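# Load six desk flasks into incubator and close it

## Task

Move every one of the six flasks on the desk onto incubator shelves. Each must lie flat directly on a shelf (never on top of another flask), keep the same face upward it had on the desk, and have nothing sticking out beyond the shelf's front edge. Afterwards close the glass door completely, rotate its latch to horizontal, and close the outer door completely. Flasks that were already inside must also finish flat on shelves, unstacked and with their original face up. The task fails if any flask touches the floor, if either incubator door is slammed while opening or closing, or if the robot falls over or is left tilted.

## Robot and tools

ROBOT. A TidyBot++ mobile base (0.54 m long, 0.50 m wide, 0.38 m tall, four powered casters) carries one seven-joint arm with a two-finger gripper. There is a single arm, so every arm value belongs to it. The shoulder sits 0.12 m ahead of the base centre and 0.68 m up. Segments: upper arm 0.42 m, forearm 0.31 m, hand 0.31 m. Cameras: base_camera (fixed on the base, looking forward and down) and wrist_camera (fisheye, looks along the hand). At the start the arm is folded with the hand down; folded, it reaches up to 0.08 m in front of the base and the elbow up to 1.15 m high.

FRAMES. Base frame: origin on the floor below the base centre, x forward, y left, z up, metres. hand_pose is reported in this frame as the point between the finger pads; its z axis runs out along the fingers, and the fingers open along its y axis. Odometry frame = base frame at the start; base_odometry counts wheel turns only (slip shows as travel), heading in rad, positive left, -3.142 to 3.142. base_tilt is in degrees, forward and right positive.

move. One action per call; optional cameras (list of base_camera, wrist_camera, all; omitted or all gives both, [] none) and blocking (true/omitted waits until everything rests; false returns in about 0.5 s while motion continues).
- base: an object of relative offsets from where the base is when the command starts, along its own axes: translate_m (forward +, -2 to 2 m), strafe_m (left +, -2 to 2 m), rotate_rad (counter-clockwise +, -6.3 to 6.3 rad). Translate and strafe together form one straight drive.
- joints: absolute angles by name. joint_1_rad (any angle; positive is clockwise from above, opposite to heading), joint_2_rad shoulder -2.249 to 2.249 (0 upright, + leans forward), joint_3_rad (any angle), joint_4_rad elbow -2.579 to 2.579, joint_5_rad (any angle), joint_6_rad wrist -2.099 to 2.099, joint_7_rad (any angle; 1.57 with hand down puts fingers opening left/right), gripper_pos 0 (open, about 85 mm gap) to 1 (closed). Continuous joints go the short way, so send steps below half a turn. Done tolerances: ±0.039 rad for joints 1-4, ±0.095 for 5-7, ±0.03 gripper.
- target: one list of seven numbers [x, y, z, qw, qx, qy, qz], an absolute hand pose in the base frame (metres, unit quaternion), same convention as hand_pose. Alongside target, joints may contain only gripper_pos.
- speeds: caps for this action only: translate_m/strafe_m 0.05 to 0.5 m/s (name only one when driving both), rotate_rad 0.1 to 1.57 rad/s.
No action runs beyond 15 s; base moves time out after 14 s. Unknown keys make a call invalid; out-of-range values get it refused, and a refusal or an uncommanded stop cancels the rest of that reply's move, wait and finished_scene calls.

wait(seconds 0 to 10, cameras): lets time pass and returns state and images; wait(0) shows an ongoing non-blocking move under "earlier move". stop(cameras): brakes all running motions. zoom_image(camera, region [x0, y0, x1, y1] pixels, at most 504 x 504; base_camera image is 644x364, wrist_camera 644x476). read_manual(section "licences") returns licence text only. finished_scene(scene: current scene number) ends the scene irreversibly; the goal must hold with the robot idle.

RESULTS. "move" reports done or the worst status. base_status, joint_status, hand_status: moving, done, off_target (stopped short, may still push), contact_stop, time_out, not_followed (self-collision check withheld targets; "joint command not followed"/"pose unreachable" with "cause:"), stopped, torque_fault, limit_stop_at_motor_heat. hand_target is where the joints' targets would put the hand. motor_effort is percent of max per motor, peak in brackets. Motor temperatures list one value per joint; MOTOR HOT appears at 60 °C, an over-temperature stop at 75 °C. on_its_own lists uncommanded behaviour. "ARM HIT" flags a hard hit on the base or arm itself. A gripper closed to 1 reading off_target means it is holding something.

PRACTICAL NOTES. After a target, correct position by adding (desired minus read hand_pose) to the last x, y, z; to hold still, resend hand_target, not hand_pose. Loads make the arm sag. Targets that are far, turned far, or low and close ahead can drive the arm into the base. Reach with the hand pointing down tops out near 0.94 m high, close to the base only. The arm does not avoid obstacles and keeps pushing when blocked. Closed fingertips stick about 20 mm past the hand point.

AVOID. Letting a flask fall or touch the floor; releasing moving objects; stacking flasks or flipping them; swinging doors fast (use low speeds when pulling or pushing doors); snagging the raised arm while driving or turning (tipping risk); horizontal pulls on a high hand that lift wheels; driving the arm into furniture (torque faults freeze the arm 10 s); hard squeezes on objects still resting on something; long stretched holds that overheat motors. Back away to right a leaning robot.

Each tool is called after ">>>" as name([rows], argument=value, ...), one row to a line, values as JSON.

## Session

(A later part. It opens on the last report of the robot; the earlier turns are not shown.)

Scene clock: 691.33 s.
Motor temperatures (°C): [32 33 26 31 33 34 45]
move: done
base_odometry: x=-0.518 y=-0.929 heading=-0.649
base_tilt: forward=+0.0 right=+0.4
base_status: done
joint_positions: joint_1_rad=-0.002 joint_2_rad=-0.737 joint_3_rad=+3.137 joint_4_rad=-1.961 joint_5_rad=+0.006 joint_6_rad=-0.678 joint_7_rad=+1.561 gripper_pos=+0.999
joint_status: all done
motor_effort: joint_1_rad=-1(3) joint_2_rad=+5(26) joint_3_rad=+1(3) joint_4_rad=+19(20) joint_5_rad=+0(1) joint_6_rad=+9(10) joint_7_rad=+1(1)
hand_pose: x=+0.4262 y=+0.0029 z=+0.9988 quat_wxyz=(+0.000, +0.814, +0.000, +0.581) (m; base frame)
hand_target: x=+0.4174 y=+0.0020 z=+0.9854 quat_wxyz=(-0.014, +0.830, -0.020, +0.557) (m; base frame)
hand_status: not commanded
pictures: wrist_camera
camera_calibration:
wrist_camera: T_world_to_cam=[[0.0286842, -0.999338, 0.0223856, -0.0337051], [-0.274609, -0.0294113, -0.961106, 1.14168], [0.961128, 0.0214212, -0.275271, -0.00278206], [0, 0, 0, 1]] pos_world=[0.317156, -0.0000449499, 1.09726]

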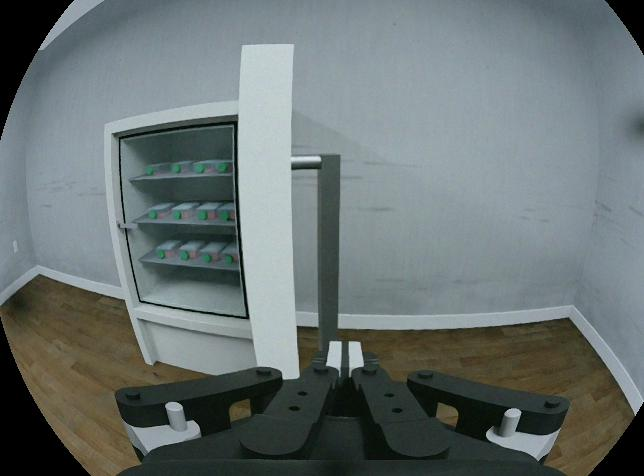

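>>> move(base={"translate_m": 0.079, "strafe_m": -0.055}, joints={"joint_1_rad": 0.0, "joint_2_rad": 0.03, "joint_4_rad": -1.833, "joint_6_rad": -0.14}, cameras=["wrist_camera"])

Scene clock: 696.03 s.
Motor temperatures (°C): [32 33 26 31 33 34 45]
move: done
base_odometry: x=-0.489 y=-1.021 heading=-0.649
base_tilt: forward=+0.1 right=+0.4
base_status: done
joint_positions: joint_1_rad=-0.002 joint_2_rad=+0.030 joint_3_rad=+3.137 joint_4_rad=-1.846 joint_5_rad=+0.006 joint_6_rad=-0.212 joint_7_rad=+1.561 gripper_pos=+0.999
joint_status: all done
motor_effort: joint_1_rad=-1(2) joint_2_rad=-22(23) joint_3_rad=+0(2) joint_4_rad=+19(21) joint_5_rad=+0(1) joint_6_rad=+9(10) joint_7_rad=+1(1)
hand_pose: x=+0.7020 y=+0.0048 z=+0.8542 quat_wxyz=(-0.002, +0.864, +0.001, +0.503) (m; base frame)
hand_target: x=+0.7153 y=+0.0023 z=+0.8814 quat_wxyz=(-0.014, +0.842, -0.021, +0.539) (m; base frame)
hand_status: not commanded
pictures: wrist_camera
camera_calibration:
wrist_camera: T_world_to_cam=[[0.0355151, -0.999265, 0.0143971, -0.034408], [-0.447092, -0.028771, -0.894025, 1.14238], [0.893783, 0.0253145, -0.447785, -0.11312], [0, 0, 0, 1]] pos_world=[0.613076, 0.00134836, 0.971159]

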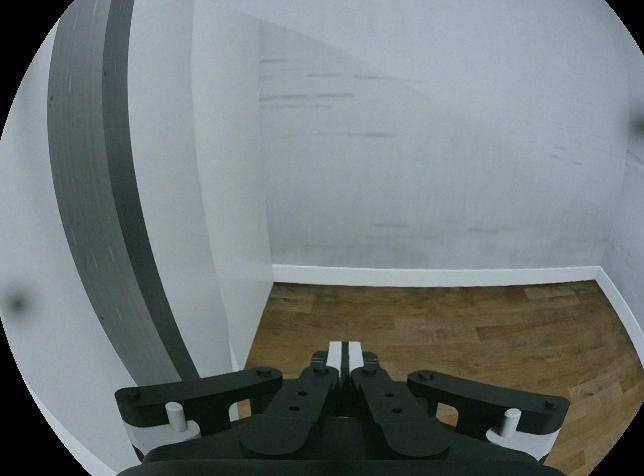

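>>> move(base={"strafe_m": 0.045}, speeds={"strafe_m": 0.12}, cameras=[])

>>> move(base={"translate_m": -0.04, "strafe_m": 0.13}, speeds={"strafe_m": 0.1}, cameras=["wrist_camera"])

Scene clock: 697.67 s.
Motor temperatures (°C): [32 33 26 31 33 34 45]
move: done
base_odometry: x=-0.461 y=-0.985 heading=-0.650
base_tilt: forward=+0.1 right=+0.4
base_status: done
joint_positions: joint_1_rad=+0.002 joint_2_rad=+0.030 joint_3_rad=+3.141 joint_4_rad=-1.841 joint_5_rad=+0.006 joint_6_rad=-0.205 joint_7_rad=+1.561 gripper_pos=+0.999
joint_status: not commanded
motor_effort: joint_1_rad=-1(7) joint_2_rad=-22(23) joint_3_rad=+1(5) joint_4_rad=+20(24) joint_5_rad=-1(2) joint_6_rad=+9(12) joint_7_rad=+0(1)
hand_pose: x=+0.7045 y=-0.0001 z=+0.8590 quat_wxyz=(+0.000, +0.861, -0.003, +0.508) (m; base frame)
hand_target: x=+0.7153 y=+0.0023 z=+0.8814 quat_wxyz=(-0.014, +0.842, -0.021, +0.539) (m; base frame)
hand_status: not commanded
pictures: none
No camera images: "cameras" was empty.

Scene clock: 699.57 s.
Motor temperatures (°C): [32 33 26 31 33 34 45]
move: done
base_odometry: x=-0.414 y=-0.857 heading=-0.650
base_tilt: forward=+0.1 right=+0.4
base_status: done
joint_positions: joint_1_rad=+0.006 joint_2_rad=+0.028 joint_3_rad=+3.147 joint_4_rad=-1.841 joint_5_rad=+0.006 joint_6_rad=-0.202 joint_7_rad=+1.561 gripper_pos=+0.999
joint_status: not commanded
motor_effort: joint_1_rad=-1(6) joint_2_rad=-22(25) joint_3_rad=+0(6) joint_4_rad=+20(24) joint_5_rad=-1(2) joint_6_rad=+9(13) joint_7_rad=+0(2)
hand_pose: x=+0.7044 y=-0.0053 z=+0.8606 quat_wxyz=(+0.002, +0.860, -0.007, +0.510) (m; base frame)
hand_target: x=+0.7153 y=+0.0023 z=+0.8814 quat_wxyz=(-0.014, +0.842, -0.021, +0.539) (m; base frame)
hand_status: not commanded
pictures: wrist_camera
camera_calibration:
wrist_camera: T_world_to_cam=[[0.0180547, -0.999723, 0.0151179, -0.0329823], [-0.432516, -0.0214417, -0.901371, 1.14493], [0.901445, 0.00973529, -0.432784, -0.130408], [0, 0, 0, 1]] pos_world=[0.61335, -0.00715443, 0.976064]

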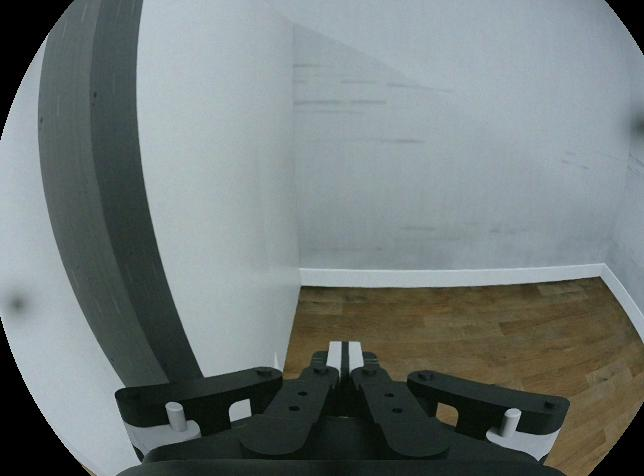

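>>> move(base={"translate_m": -0.034, "strafe_m": 0.127}, speeds={"strafe_m": 0.12}, cameras=["wrist_camera"])

Scene clock: 701.40 s.
Motor temperatures (°C): [32 32 26 31 33 34 45]
move: done
base_odometry: x=-0.364 y=-0.735 heading=-0.650
base_tilt: forward=+0.1 right=+0.4
base_status: done
joint_positions: joint_1_rad=+0.004 joint_2_rad=+0.028 joint_3_rad=+3.146 joint_4_rad=-1.841 joint_5_rad=+0.006 joint_6_rad=-0.202 joint_7_rad=+1.561 gripper_pos=+0.999
joint_status: not commanded
motor_effort: joint_1_rad=+0(8) joint_2_rad=-22(24) joint_3_rad=+0(6) joint_4_rad=+19(22) joint_5_rad=-1(2) joint_6_rad=+8(11) joint_7_rad=+0(1)
hand_pose: x=+0.7044 y=-0.0044 z=+0.8605 quat_wxyz=(+0.002, +0.860, -0.006, +0.510) (m; base frame)
hand_target: x=+0.7153 y=+0.0023 z=+0.8814 quat_wxyz=(-0.014, +0.842, -0.021, +0.539) (m; base frame)
hand_status: not commanded
pictures: wrist_camera
camera_calibration:
wrist_camera: T_world_to_cam=[[0.0195758, -0.999695, 0.0150344, -0.0330345], [-0.43252, -0.022025, -0.901355, 1.14488], [0.901412, 0.0111421, -0.432819, -0.130491], [0, 0, 0, 1]] pos_world=[0.613457, -0.00635446, 0.975963]

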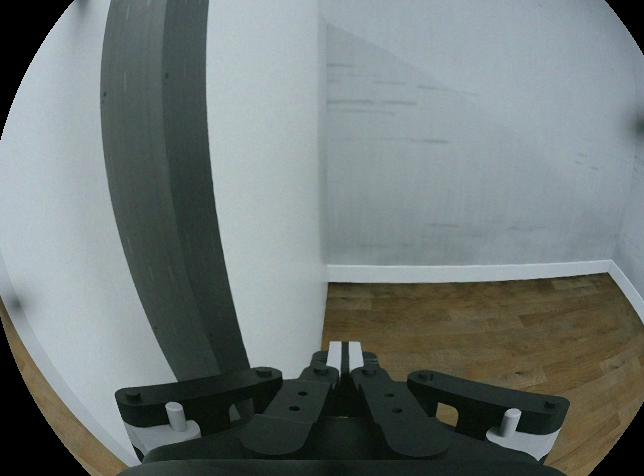

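>>> move(base={"translate_m": 0.022, "strafe_m": 0.23}, speeds={"strafe_m": 0.13}, cameras=["wrist_camera"])

Scene clock: 705.20 s.
Motor temperatures (°C): [32 32 26 31 33 34 45]
move: done
base_odometry: x=-0.208 y=-0.565 heading=-0.649
base_tilt: forward=+0.1 right=+0.3
base_status: done
joint_positions: joint_1_rad=+0.003 joint_2_rad=+0.027 joint_3_rad=+3.145 joint_4_rad=-1.841 joint_5_rad=+0.006 joint_6_rad=-0.201 joint_7_rad=+1.561 gripper_pos=+0.999
joint_status: not commanded
motor_effort: joint_1_rad=+0(7) joint_2_rad=-21(23) joint_3_rad=+0(7) joint_4_rad=+20(23) joint_5_rad=-1(2) joint_6_rad=+9(12) joint_7_rad=+0(1)
hand_pose: x=+0.7043 y=-0.0027 z=+0.8615 quat_wxyz=(+0.001, +0.860, -0.005, +0.511) (m; base frame)
hand_target: x=+0.7153 y=+0.0023 z=+0.8814 quat_wxyz=(-0.014, +0.842, -0.021, +0.539) (m; base frame)
hand_status: not commanded
pictures: wrist_camera
camera_calibration:
wrist_camera: T_world_to_cam=[[0.0224549, -0.999634, 0.0150909, -0.0334609], [-0.430831, -0.0232968, -0.902132, 1.14522], [0.902153, 0.0137556, -0.431197, -0.131922], [0, 0, 0, 1]] pos_world=[0.613163, -0.00495394, 0.976764]

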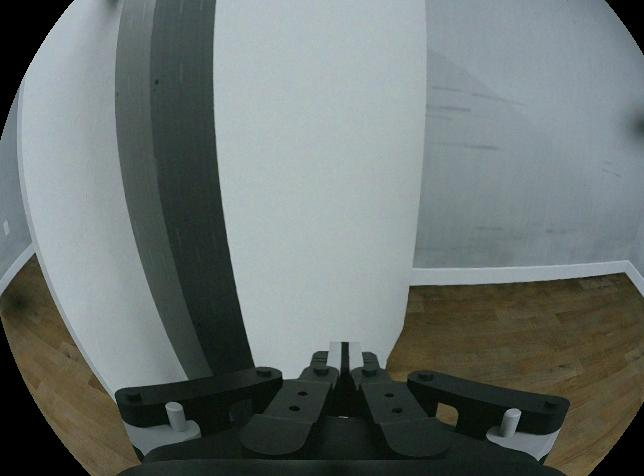

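>>> move(base={"translate_m": 0.092, "strafe_m": 0.209}, speeds={"strafe_m": 0.13}, cameras=["wrist_camera"])

Scene clock: 707.70 s.
Motor temperatures (°C): [32 32 26 31 33 34 45]
move: done
base_odometry: x=-0.008 y=-0.454 heading=-0.649
base_tilt: forward=+0.1 right=+0.3
base_status: done
joint_positions: joint_1_rad=+0.003 joint_2_rad=+0.027 joint_3_rad=+3.146 joint_4_rad=-1.841 joint_5_rad=+0.006 joint_6_rad=-0.201 joint_7_rad=+1.561 gripper_pos=+0.999
joint_status: not commanded
motor_effort: joint_1_rad=+0(7) joint_2_rad=-21(23) joint_3_rad=+1(6) joint_4_rad=+19(22) joint_5_rad=-1(2) joint_6_rad=+9(11) joint_7_rad=+0(1)
hand_pose: x=+0.7044 y=-0.0033 z=+0.8613 quat_wxyz=(+0.001, +0.860, -0.005, +0.511) (m; base frame)
hand_target: x=+0.7153 y=+0.0023 z=+0.8814 quat_wxyz=(-0.014, +0.842, -0.021, +0.539) (m; base frame)
hand_status: not commanded
pictures: wrist_camera
camera_calibration:
wrist_camera: T_world_to_cam=[[0.0214339, -0.999657, 0.0150295, -0.0332742], [-0.431262, -0.0228071, -0.901938, 1.14515], [0.901972, 0.0128504, -0.431603, -0.131585], [0, 0, 0, 1]] pos_world=[0.61326, -0.00545427, 0.976563]

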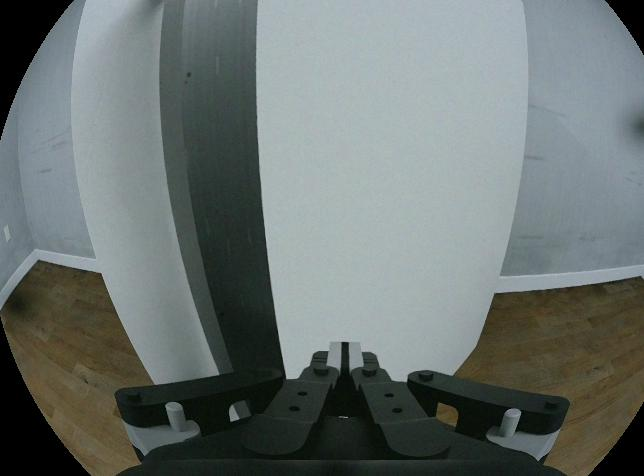

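>>> move(base={"translate_m": 0.16, "strafe_m": 0.163}, speeds={"strafe_m": 0.13}, cameras=["wrist_camera"])

Scene clock: 710.60 s.
Motor temperatures (°C): [32 32 26 31 33 34 45]
move: done
base_odometry: x=+0.218 y=-0.420 heading=-0.649
base_tilt: forward=+0.0 right=+0.4
base_status: done
joint_positions: joint_1_rad=+0.005 joint_2_rad=+0.030 joint_3_rad=+3.147 joint_4_rad=-1.840 joint_5_rad=+0.006 joint_6_rad=-0.201 joint_7_rad=+1.561 gripper_pos=+0.999
joint_status: not commanded
motor_effort: joint_1_rad=+0(7) joint_2_rad=-21(24) joint_3_rad=+1(6) joint_4_rad=+19(22) joint_5_rad=+0(2) joint_6_rad=+9(11) joint_7_rad=+0(1)
hand_pose: x=+0.7051 y=-0.0050 z=+0.8602 quat_wxyz=(+0.002, +0.860, -0.006, +0.510) (m; base frame)
hand_target: x=+0.7153 y=+0.0023 z=+0.8814 quat_wxyz=(-0.014, +0.842, -0.021, +0.539) (m; base frame)
hand_status: not commanded
pictures: wrist_camera
camera_calibration:
wrist_camera: T_world_to_cam=[[0.0185072, -0.999714, 0.0151131, -0.0330639], [-0.432828, -0.0216368, -0.901217, 1.14496], [0.901287, 0.0101376, -0.433105, -0.130893], [0, 0, 0, 1]] pos_world=[0.614153, -0.00695435, 0.975664]

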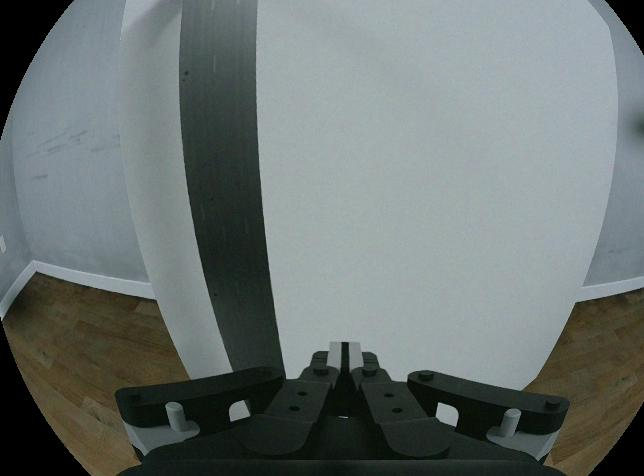

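>>> move(base={"translate_m": 0.15, "strafe_m": 0.08}, speeds={"translate_m": 0.11}, cameras=["wrist_camera"])

Scene clock: 713.07 s.
Motor temperatures (°C): [32 32 26 31 33 34 45]
move: done
base_odometry: x=+0.386 y=-0.447 heading=-0.649
base_tilt: forward=+0.1 right=+0.3
base_status: done
joint_positions: joint_1_rad=+0.005 joint_2_rad=+0.032 joint_3_rad=+3.147 joint_4_rad=-1.840 joint_5_rad=+0.006 joint_6_rad=-0.201 joint_7_rad=+1.561 gripper_pos=+0.999
joint_status: not commanded
motor_effort: joint_1_rad=+0(4) joint_2_rad=-22(23) joint_3_rad=+0(2) joint_4_rad=+19(23) joint_5_rad=-1(1) joint_6_rad=+9(12) joint_7_rad=+0(1)
hand_pose: x=+0.7056 y=-0.0053 z=+0.8594 quat_wxyz=(+0.002, +0.861, -0.007, +0.509) (m; base frame)
hand_target: x=+0.7153 y=+0.0023 z=+0.8814 quat_wxyz=(-0.014, +0.842, -0.021, +0.539) (m; base frame)
hand_status: not commanded
pictures: wrist_camera
camera_calibration:
wrist_camera: T_world_to_cam=[[0.0180785, -0.999723, 0.0150897, -0.0329815], [-0.433927, -0.0214418, -0.900693, 1.14488], [0.900767, 0.00973533, -0.434194, -0.130405], [0, 0, 0, 1]] pos_world=[0.614855, -0.00715443, 0.975063]

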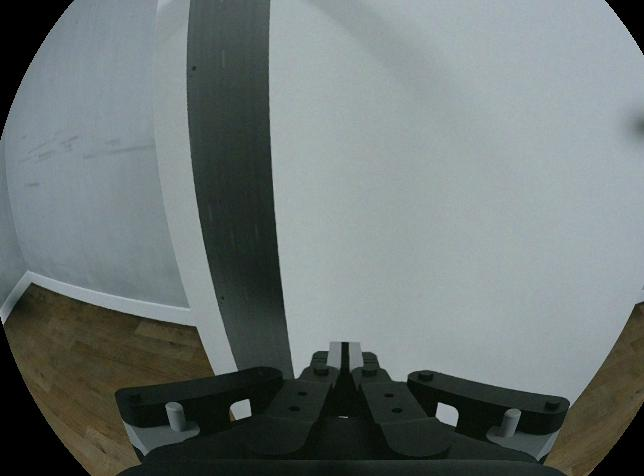

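>>> move(base={"translate_m": 0.06, "strafe_m": -0.02}, speeds={"translate_m": 0.1}, cameras=["wrist_camera"])

>>> move(base={"translate_m": 0.09, "strafe_m": 0.02}, speeds={"translate_m": 0.08}, cameras=["wrist_camera"])

Scene clock: 714.63 s.
Motor temperatures (°C): [32 32 26 31 33 34 45]
move: done
base_odometry: x=+0.422 y=-0.499 heading=-0.649
base_tilt: forward=+0.1 right=+0.3
base_status: done
joint_positions: joint_1_rad=+0.006 joint_2_rad=+0.035 joint_3_rad=+3.147 joint_4_rad=-1.838 joint_5_rad=+0.006 joint_6_rad=-0.201 joint_7_rad=+1.561 gripper_pos=+0.999
joint_status: not commanded
motor_effort: joint_1_rad=-1(5) joint_2_rad=-22(25) joint_3_rad=+0(3) joint_4_rad=+19(22) joint_5_rad=-1(1) joint_6_rad=+9(11) joint_7_rad=+1(2)
hand_pose: x=+0.7067 y=-0.0054 z=+0.8585 quat_wxyz=(+0.002, +0.861, -0.007, +0.509) (m; base frame)
hand_target: x=+0.7153 y=+0.0023 z=+0.8814 quat_wxyz=(-0.014, +0.842, -0.021, +0.539) (m; base frame)
hand_status: not commanded
pictures: wrist_camera
camera_calibration:
wrist_camera: T_world_to_cam=[[0.0178739, -0.999727, 0.015066, -0.0329421], [-0.435059, -0.0213437, -0.900149, 1.14485], [0.900224, 0.00953454, -0.435322, -0.130404], [0, 0, 0, 1]] pos_world=[0.616059, -0.00725447, 0.974263]

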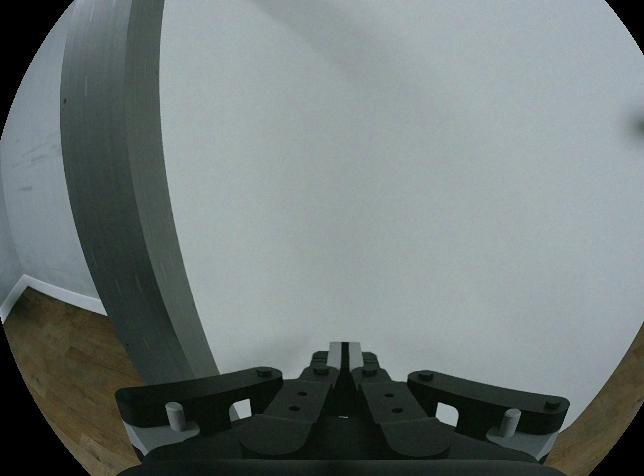

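Scene clock: 716.30 s.
Motor temperatures (°C): [32 32 26 31 33 34 45]
move: done
base_odometry: x=+0.506 y=-0.538 heading=-0.649
base_tilt: forward=+0.1 right=+0.4
base_status: done
joint_positions: joint_1_rad=+0.007 joint_2_rad=+0.035 joint_3_rad=+3.147 joint_4_rad=-1.838 joint_5_rad=+0.006 joint_6_rad=-0.201 joint_7_rad=+1.561 gripper_pos=+0.999
joint_status: not commanded
motor_effort: joint_1_rad=-1(6) joint_2_rad=-22(24) joint_3_rad=+0(4) joint_4_rad=+20(23) joint_5_rad=+0(2) joint_6_rad=+9(11) joint_7_rad=+0(1)
hand_pose: x=+0.7066 y=-0.0062 z=+0.8589 quat_wxyz=(+0.003, +0.861, -0.007, +0.509) (m; base frame)
hand_target: x=+0.7153 y=+0.0023 z=+0.8814 quat_wxyz=(-0.014, +0.842, -0.021, +0.539) (m; base frame)
hand_status: not commanded
pictures: wrist_camera
camera_calibration:
wrist_camera: T_world_to_cam=[[0.0165225, -0.99975, 0.0150738, -0.0328201], [-0.434486, -0.0207571, -0.900439, 1.14499], [0.900527, 0.00832818, -0.434721, -0.130951], [0, 0, 0, 1]] pos_world=[0.615951, -0.00795468, 0.974563]

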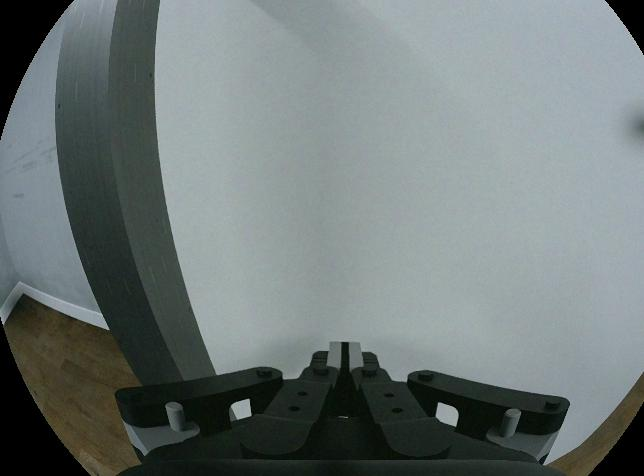

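>>> move(base={"translate_m": 0.035}, speeds={"translate_m": 0.06}, cameras=["wrist_camera"])

>>> move(base={"translate_m": 0.02}, speeds={"translate_m": 0.05}, cameras=["wrist_camera"])

Scene clock: 717.53 s.
Motor temperatures (°C): [32 32 26 31 33 34 45]
move: done
base_odometry: x=+0.534 y=-0.559 heading=-0.649
base_tilt: forward=+0.2 right=+0.4
base_status: done
joint_positions: joint_1_rad=+0.006 joint_2_rad=+0.036 joint_3_rad=+3.147 joint_4_rad=-1.836 joint_5_rad=+0.006 joint_6_rad=-0.200 joint_7_rad=+1.561 gripper_pos=+0.999
joint_status: not commanded
motor_effort: joint_1_rad=+0(4) joint_2_rad=-22(24) joint_3_rad=+0(3) joint_4_rad=+19(22) joint_5_rad=-1(1) joint_6_rad=+9(11) joint_7_rad=+1(1)
hand_pose: x=+0.7075 y=-0.0059 z=+0.8596 quat_wxyz=(+0.003, +0.860, -0.007, +0.510) (m; base frame)
hand_target: x=+0.7153 y=+0.0023 z=+0.8814 quat_wxyz=(-0.014, +0.842, -0.021, +0.539) (m; base frame)
hand_status: not commanded
pictures: wrist_camera
camera_calibration:
wrist_camera: T_world_to_cam=[[0.0170764, -0.999739, 0.0151508, -0.0329539], [-0.432861, -0.0210513, -0.901215, 1.14546], [0.901299, 0.00883133, -0.433108, -0.133318], [0, 0, 0, 1]] pos_world=[0.616547, -0.00765445, 0.975064]

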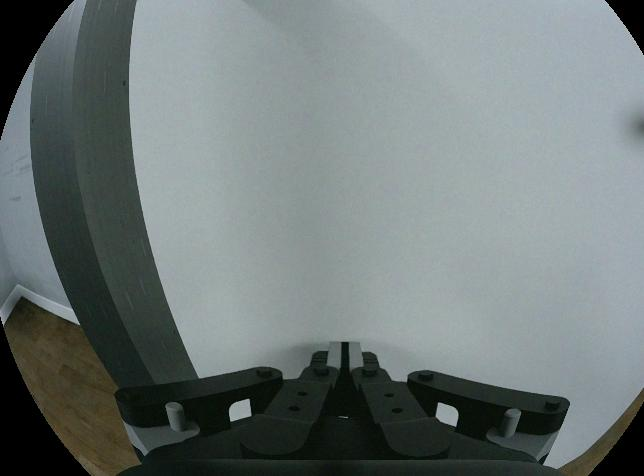

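Scene clock: 718.50 s.
Motor temperatures (°C): [32 32 26 31 33 34 45]
move: done
base_odometry: x=+0.550 y=-0.571 heading=-0.649
base_tilt: forward=+0.1 right=+0.3
base_status: done
joint_positions: joint_1_rad=+0.006 joint_2_rad=+0.033 joint_3_rad=+3.147 joint_4_rad=-1.835 joint_5_rad=+0.006 joint_6_rad=-0.196 joint_7_rad=+1.561 gripper_pos=+0.999
joint_status: not commanded
motor_effort: joint_1_rad=+0(3) joint_2_rad=-22(24) joint_3_rad=+0(2) joint_4_rad=+21(26) joint_5_rad=+0(2) joint_6_rad=+10(16) joint_7_rad=+1(1)
hand_pose: x=+0.7075 y=-0.0059 z=+0.8625 quat_wxyz=(+0.003, +0.858, -0.007, +0.513) (m; base frame)
hand_target: x=+0.7153 y=+0.0023 z=+0.8814 quat_wxyz=(-0.014, +0.842, -0.021, +0.539) (m; base frame)
hand_status: not commanded
pictures: wrist_camera
camera_calibration:
wrist_camera: T_world_to_cam=[[0.0169734, -0.999739, 0.0152674, -0.0330269], [-0.426725, -0.0210523, -0.904136, 1.1463], [0.904222, 0.00883129, -0.426971, -0.139469], [0, 0, 0, 1]] pos_world=[0.615825, -0.00765444, 0.977365]

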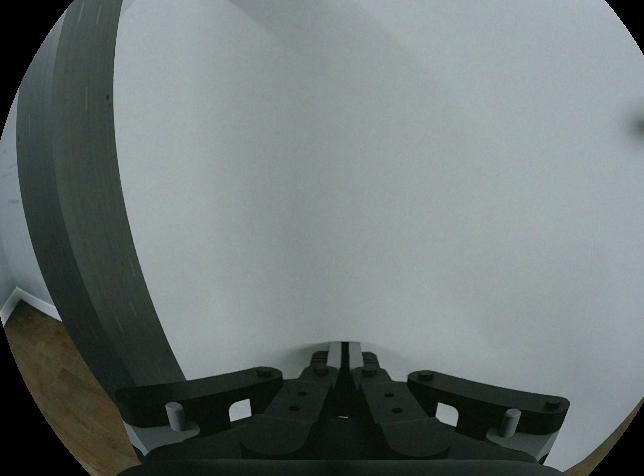

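>>> move(base={"translate_m": 0.015}, speeds={"translate_m": 0.05}, cameras=["wrist_camera"])

Scene clock: 720.50 s.
Motor temperatures (°C): [32 32 26 31 33 34 45]
move: done
base_odometry: x=+0.562 y=-0.580 heading=-0.648
base_tilt: forward=+0.0 right=+0.4
base_status: done
joint_positions: joint_1_rad=+0.007 joint_2_rad=+0.000 joint_3_rad=+3.147 joint_4_rad=-1.869 joint_5_rad=+0.006 joint_6_rad=-0.197 joint_7_rad=+1.561 gripper_pos=+0.999
joint_status: not commanded
motor_effort: joint_1_rad=-2(3) joint_2_rad=-15(21) joint_3_rad=-1(2) joint_4_rad=+26(31) joint_5_rad=-1(1) joint_6_rad=+16(21) joint_7_rad=+1(1)
hand_pose: x=+0.6934 y=-0.0061 z=+0.8627 quat_wxyz=(+0.003, +0.859, -0.007, +0.513) (m; base frame)
hand_target: x=+0.7153 y=+0.0023 z=+0.8814 quat_wxyz=(-0.014, +0.842, -0.021, +0.539) (m; base frame)
hand_status: not commanded
pictures: wrist_camera
camera_calibration:
wrist_camera: T_world_to_cam=[[0.016442, -0.999751, 0.0150776, -0.0323861], [-0.42694, -0.0206557, -0.904044, 1.1405], [0.90413, 0.00842702, -0.427173, -0.126382], [0, 0, 0, 1]] pos_world=[0.601724, -0.00775512, 0.977564]

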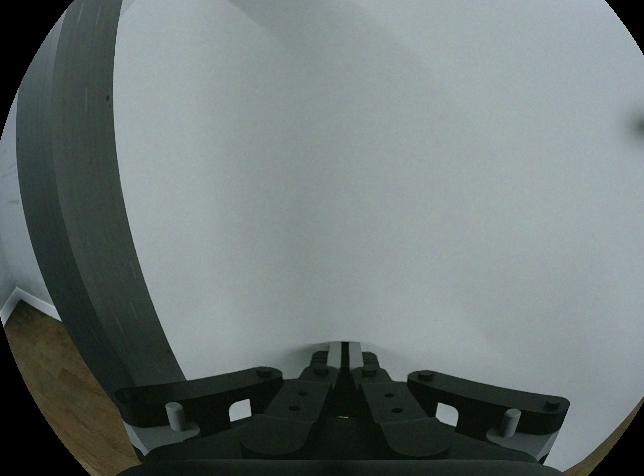

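>>> move(base={"translate_m": 0.012}, speeds={"translate_m": 0.05}, cameras=["wrist_camera"])

>>> move(base={"translate_m": -0.3}, speeds={"translate_m": 0.25}, cameras=["wrist_camera", "base_camera"])

Scene clock: 721.30 s.
Motor temperatures (°C): [32 32 26 31 33 34 45]
move: done
base_odometry: x=+0.571 y=-0.587 heading=-0.648
base_tilt: forward=+0.0 right=+0.3
base_status: done
joint_positions: joint_1_rad=+0.007 joint_2_rad=-0.026 joint_3_rad=+3.147 joint_4_rad=-1.892 joint_5_rad=+0.006 joint_6_rad=-0.201 joint_7_rad=+1.561 gripper_pos=+0.999
joint_status: not commanded
motor_effort: joint_1_rad=-3(4) joint_2_rad=-8(15) joint_3_rad=-2(3) joint_4_rad=+32(34) joint_5_rad=-1(1) joint_6_rad=+22(24) joint_7_rad=+0(1)
hand_pose: x=+0.6827 y=-0.0062 z=+0.8627 quat_wxyz=(+0.003, +0.859, -0.007, +0.512) (m; base frame)
hand_target: x=+0.7153 y=+0.0023 z=+0.8814 quat_wxyz=(-0.014, +0.842, -0.021, +0.539) (m; base frame)
hand_status: not commanded
pictures: wrist_camera
camera_calibration:
wrist_camera: T_world_to_cam=[[0.0159811, -0.999761, 0.0149496, -0.0320208], [-0.42877, -0.0203593, -0.903184, 1.13648], [0.903272, 0.0080239, -0.428992, -0.114614], [0, 0, 0, 1]] pos_world=[0.591328, -0.00795549, 0.977763]

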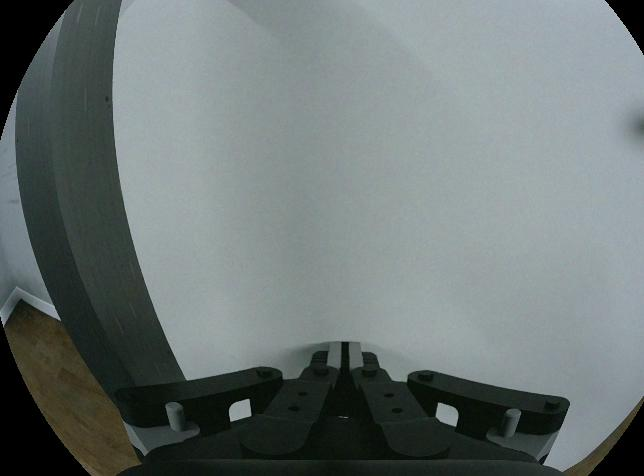

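Scene clock: 723.30 s.
Motor temperatures (°C): [32 32 26 31 33 34 45]
move: done
base_odometry: x=+0.332 y=-0.405 heading=-0.648
base_tilt: forward=+0.0 right=+0.4
base_status: done
joint_positions: joint_1_rad=+0.005 joint_2_rad=+0.032 joint_3_rad=+3.147 joint_4_rad=-1.831 joint_5_rad=+0.006 joint_6_rad=-0.167 joint_7_rad=+1.561 gripper_pos=+0.999
joint_status: not commanded
motor_effort: joint_1_rad=-1(4) joint_2_rad=-22(26) joint_3_rad=+0(3) joint_4_rad=+20(31) joint_5_rad=+0(1) joint_6_rad=+9(21) joint_7_rad=+0(1)
hand_pose: x=+0.7126 y=-0.0046 z=+0.8737 quat_wxyz=(+0.002, +0.850, -0.006, +0.527) (m; base frame)
hand_target: x=+0.7153 y=+0.0023 z=+0.8814 quat_wxyz=(-0.014, +0.842, -0.021, +0.539) (m; base frame)
hand_status: not commanded
pictures: base_camera, wrist_camera
camera_calibration:
wrist_camera: T_world_to_cam=[[0.0187034, -0.999693, 0.0162569, -0.0341088], [-0.395436, -0.0223302, -0.918222, 1.14854], [0.918303, 0.0107453, -0.395732, -0.176641], [0, 0, 0, 1]] pos_world=[0.617023, -0.00655304, 0.985269]

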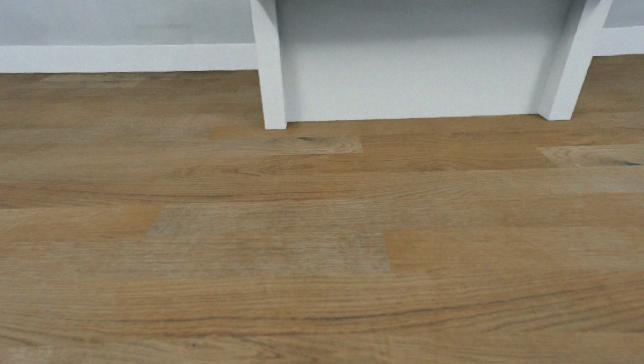

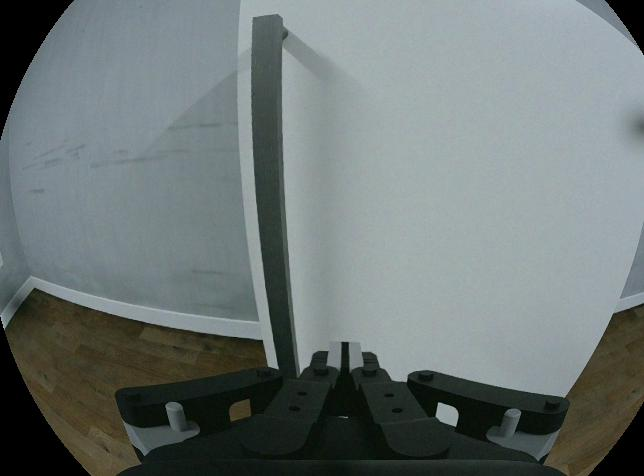

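>>> move(base={"strafe_m": 0.75, "rotate_rad": -0.55}, speeds={"strafe_m": 0.4}, joints={"joint_1_rad": 0, "joint_2_rad": -0.74, "joint_3_rad": 3.14, "joint_4_rad": -1.95, "joint_5_rad": 0, "joint_6_rad": -0.75, "joint_7_rad": 1.52, "gripper_pos": 1.0}, cameras=["wrist_camera", "base_camera"])

>>> zoom_image(camera="wrist_camera", region=[150, 20, 560, 340])

Scene clock: 726.57 s.
Motor temperatures (°C): [32 32 26 31 33 34 45]
move: done
base_odometry: x=+0.785 y=+0.193 heading=-1.199
base_tilt: forward=+0.1 right=+0.3
base_status: done
joint_positions: joint_1_rad=+0.006 joint_2_rad=-0.738 joint_3_rad=+3.147 joint_4_rad=-1.930 joint_5_rad=+0.006 joint_6_rad=-0.678 joint_7_rad=+1.561 gripper_pos=+0.999
joint_status: all done
motor_effort: joint_1_rad=+0(4) joint_2_rad=+5(25) joint_3_rad=+1(4) joint_4_rad=+20(21) joint_5_rad=+0(2) joint_6_rad=+9(11) joint_7_rad=+0(2)
hand_pose: x=+0.4255 y=-0.0041 z=+1.0179 quat_wxyz=(+0.001, +0.804, -0.008, +0.594) (m; base frame)
hand_target: x=+0.4174 y=+0.0020 z=+0.9854 quat_wxyz=(-0.014, +0.830, -0.020, +0.557) (m; base frame)
hand_status: not commanded
pictures: base_camera, wrist_camera
camera_calibration:
wrist_camera: T_world_to_cam=[[0.0124796, -0.999787, 0.0164161, -0.0280364], [-0.243274, -0.0189599, -0.969772, 1.15528], [0.969877, 0.00810882, -0.243458, -0.0328748], [0, 0, 0, 1]] pos_world=[0.313285, -0.0058598, 1.11282]

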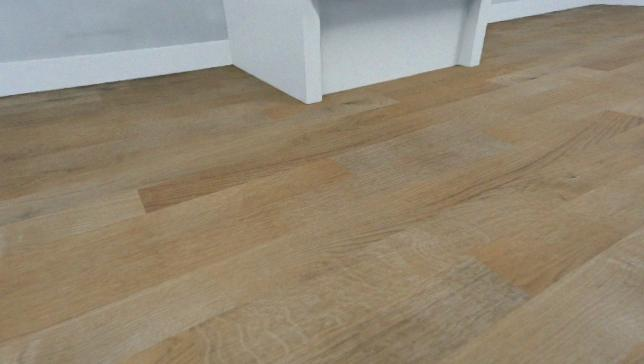

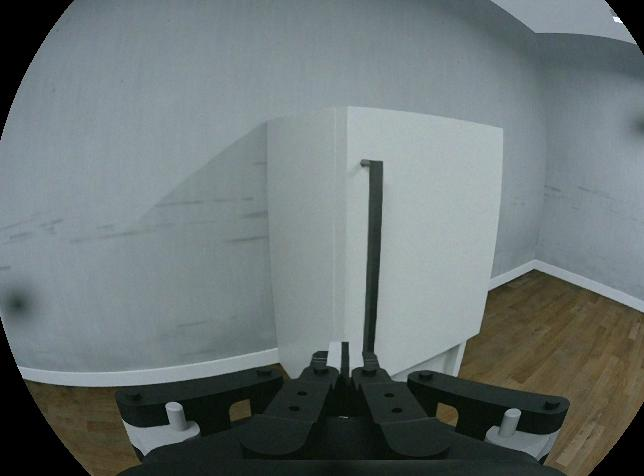

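Scaled by 1.229.

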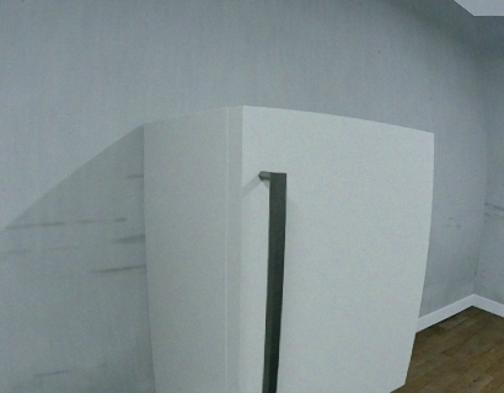

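>>> zoom_image(camera="wrist_camera", region=[310, 90, 400, 180])

Scaled by 5.600.

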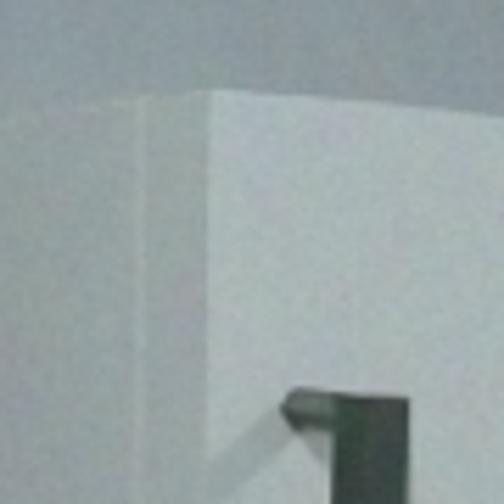

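>>> finished_scene(scene=1)

The scene is finished: the task was done.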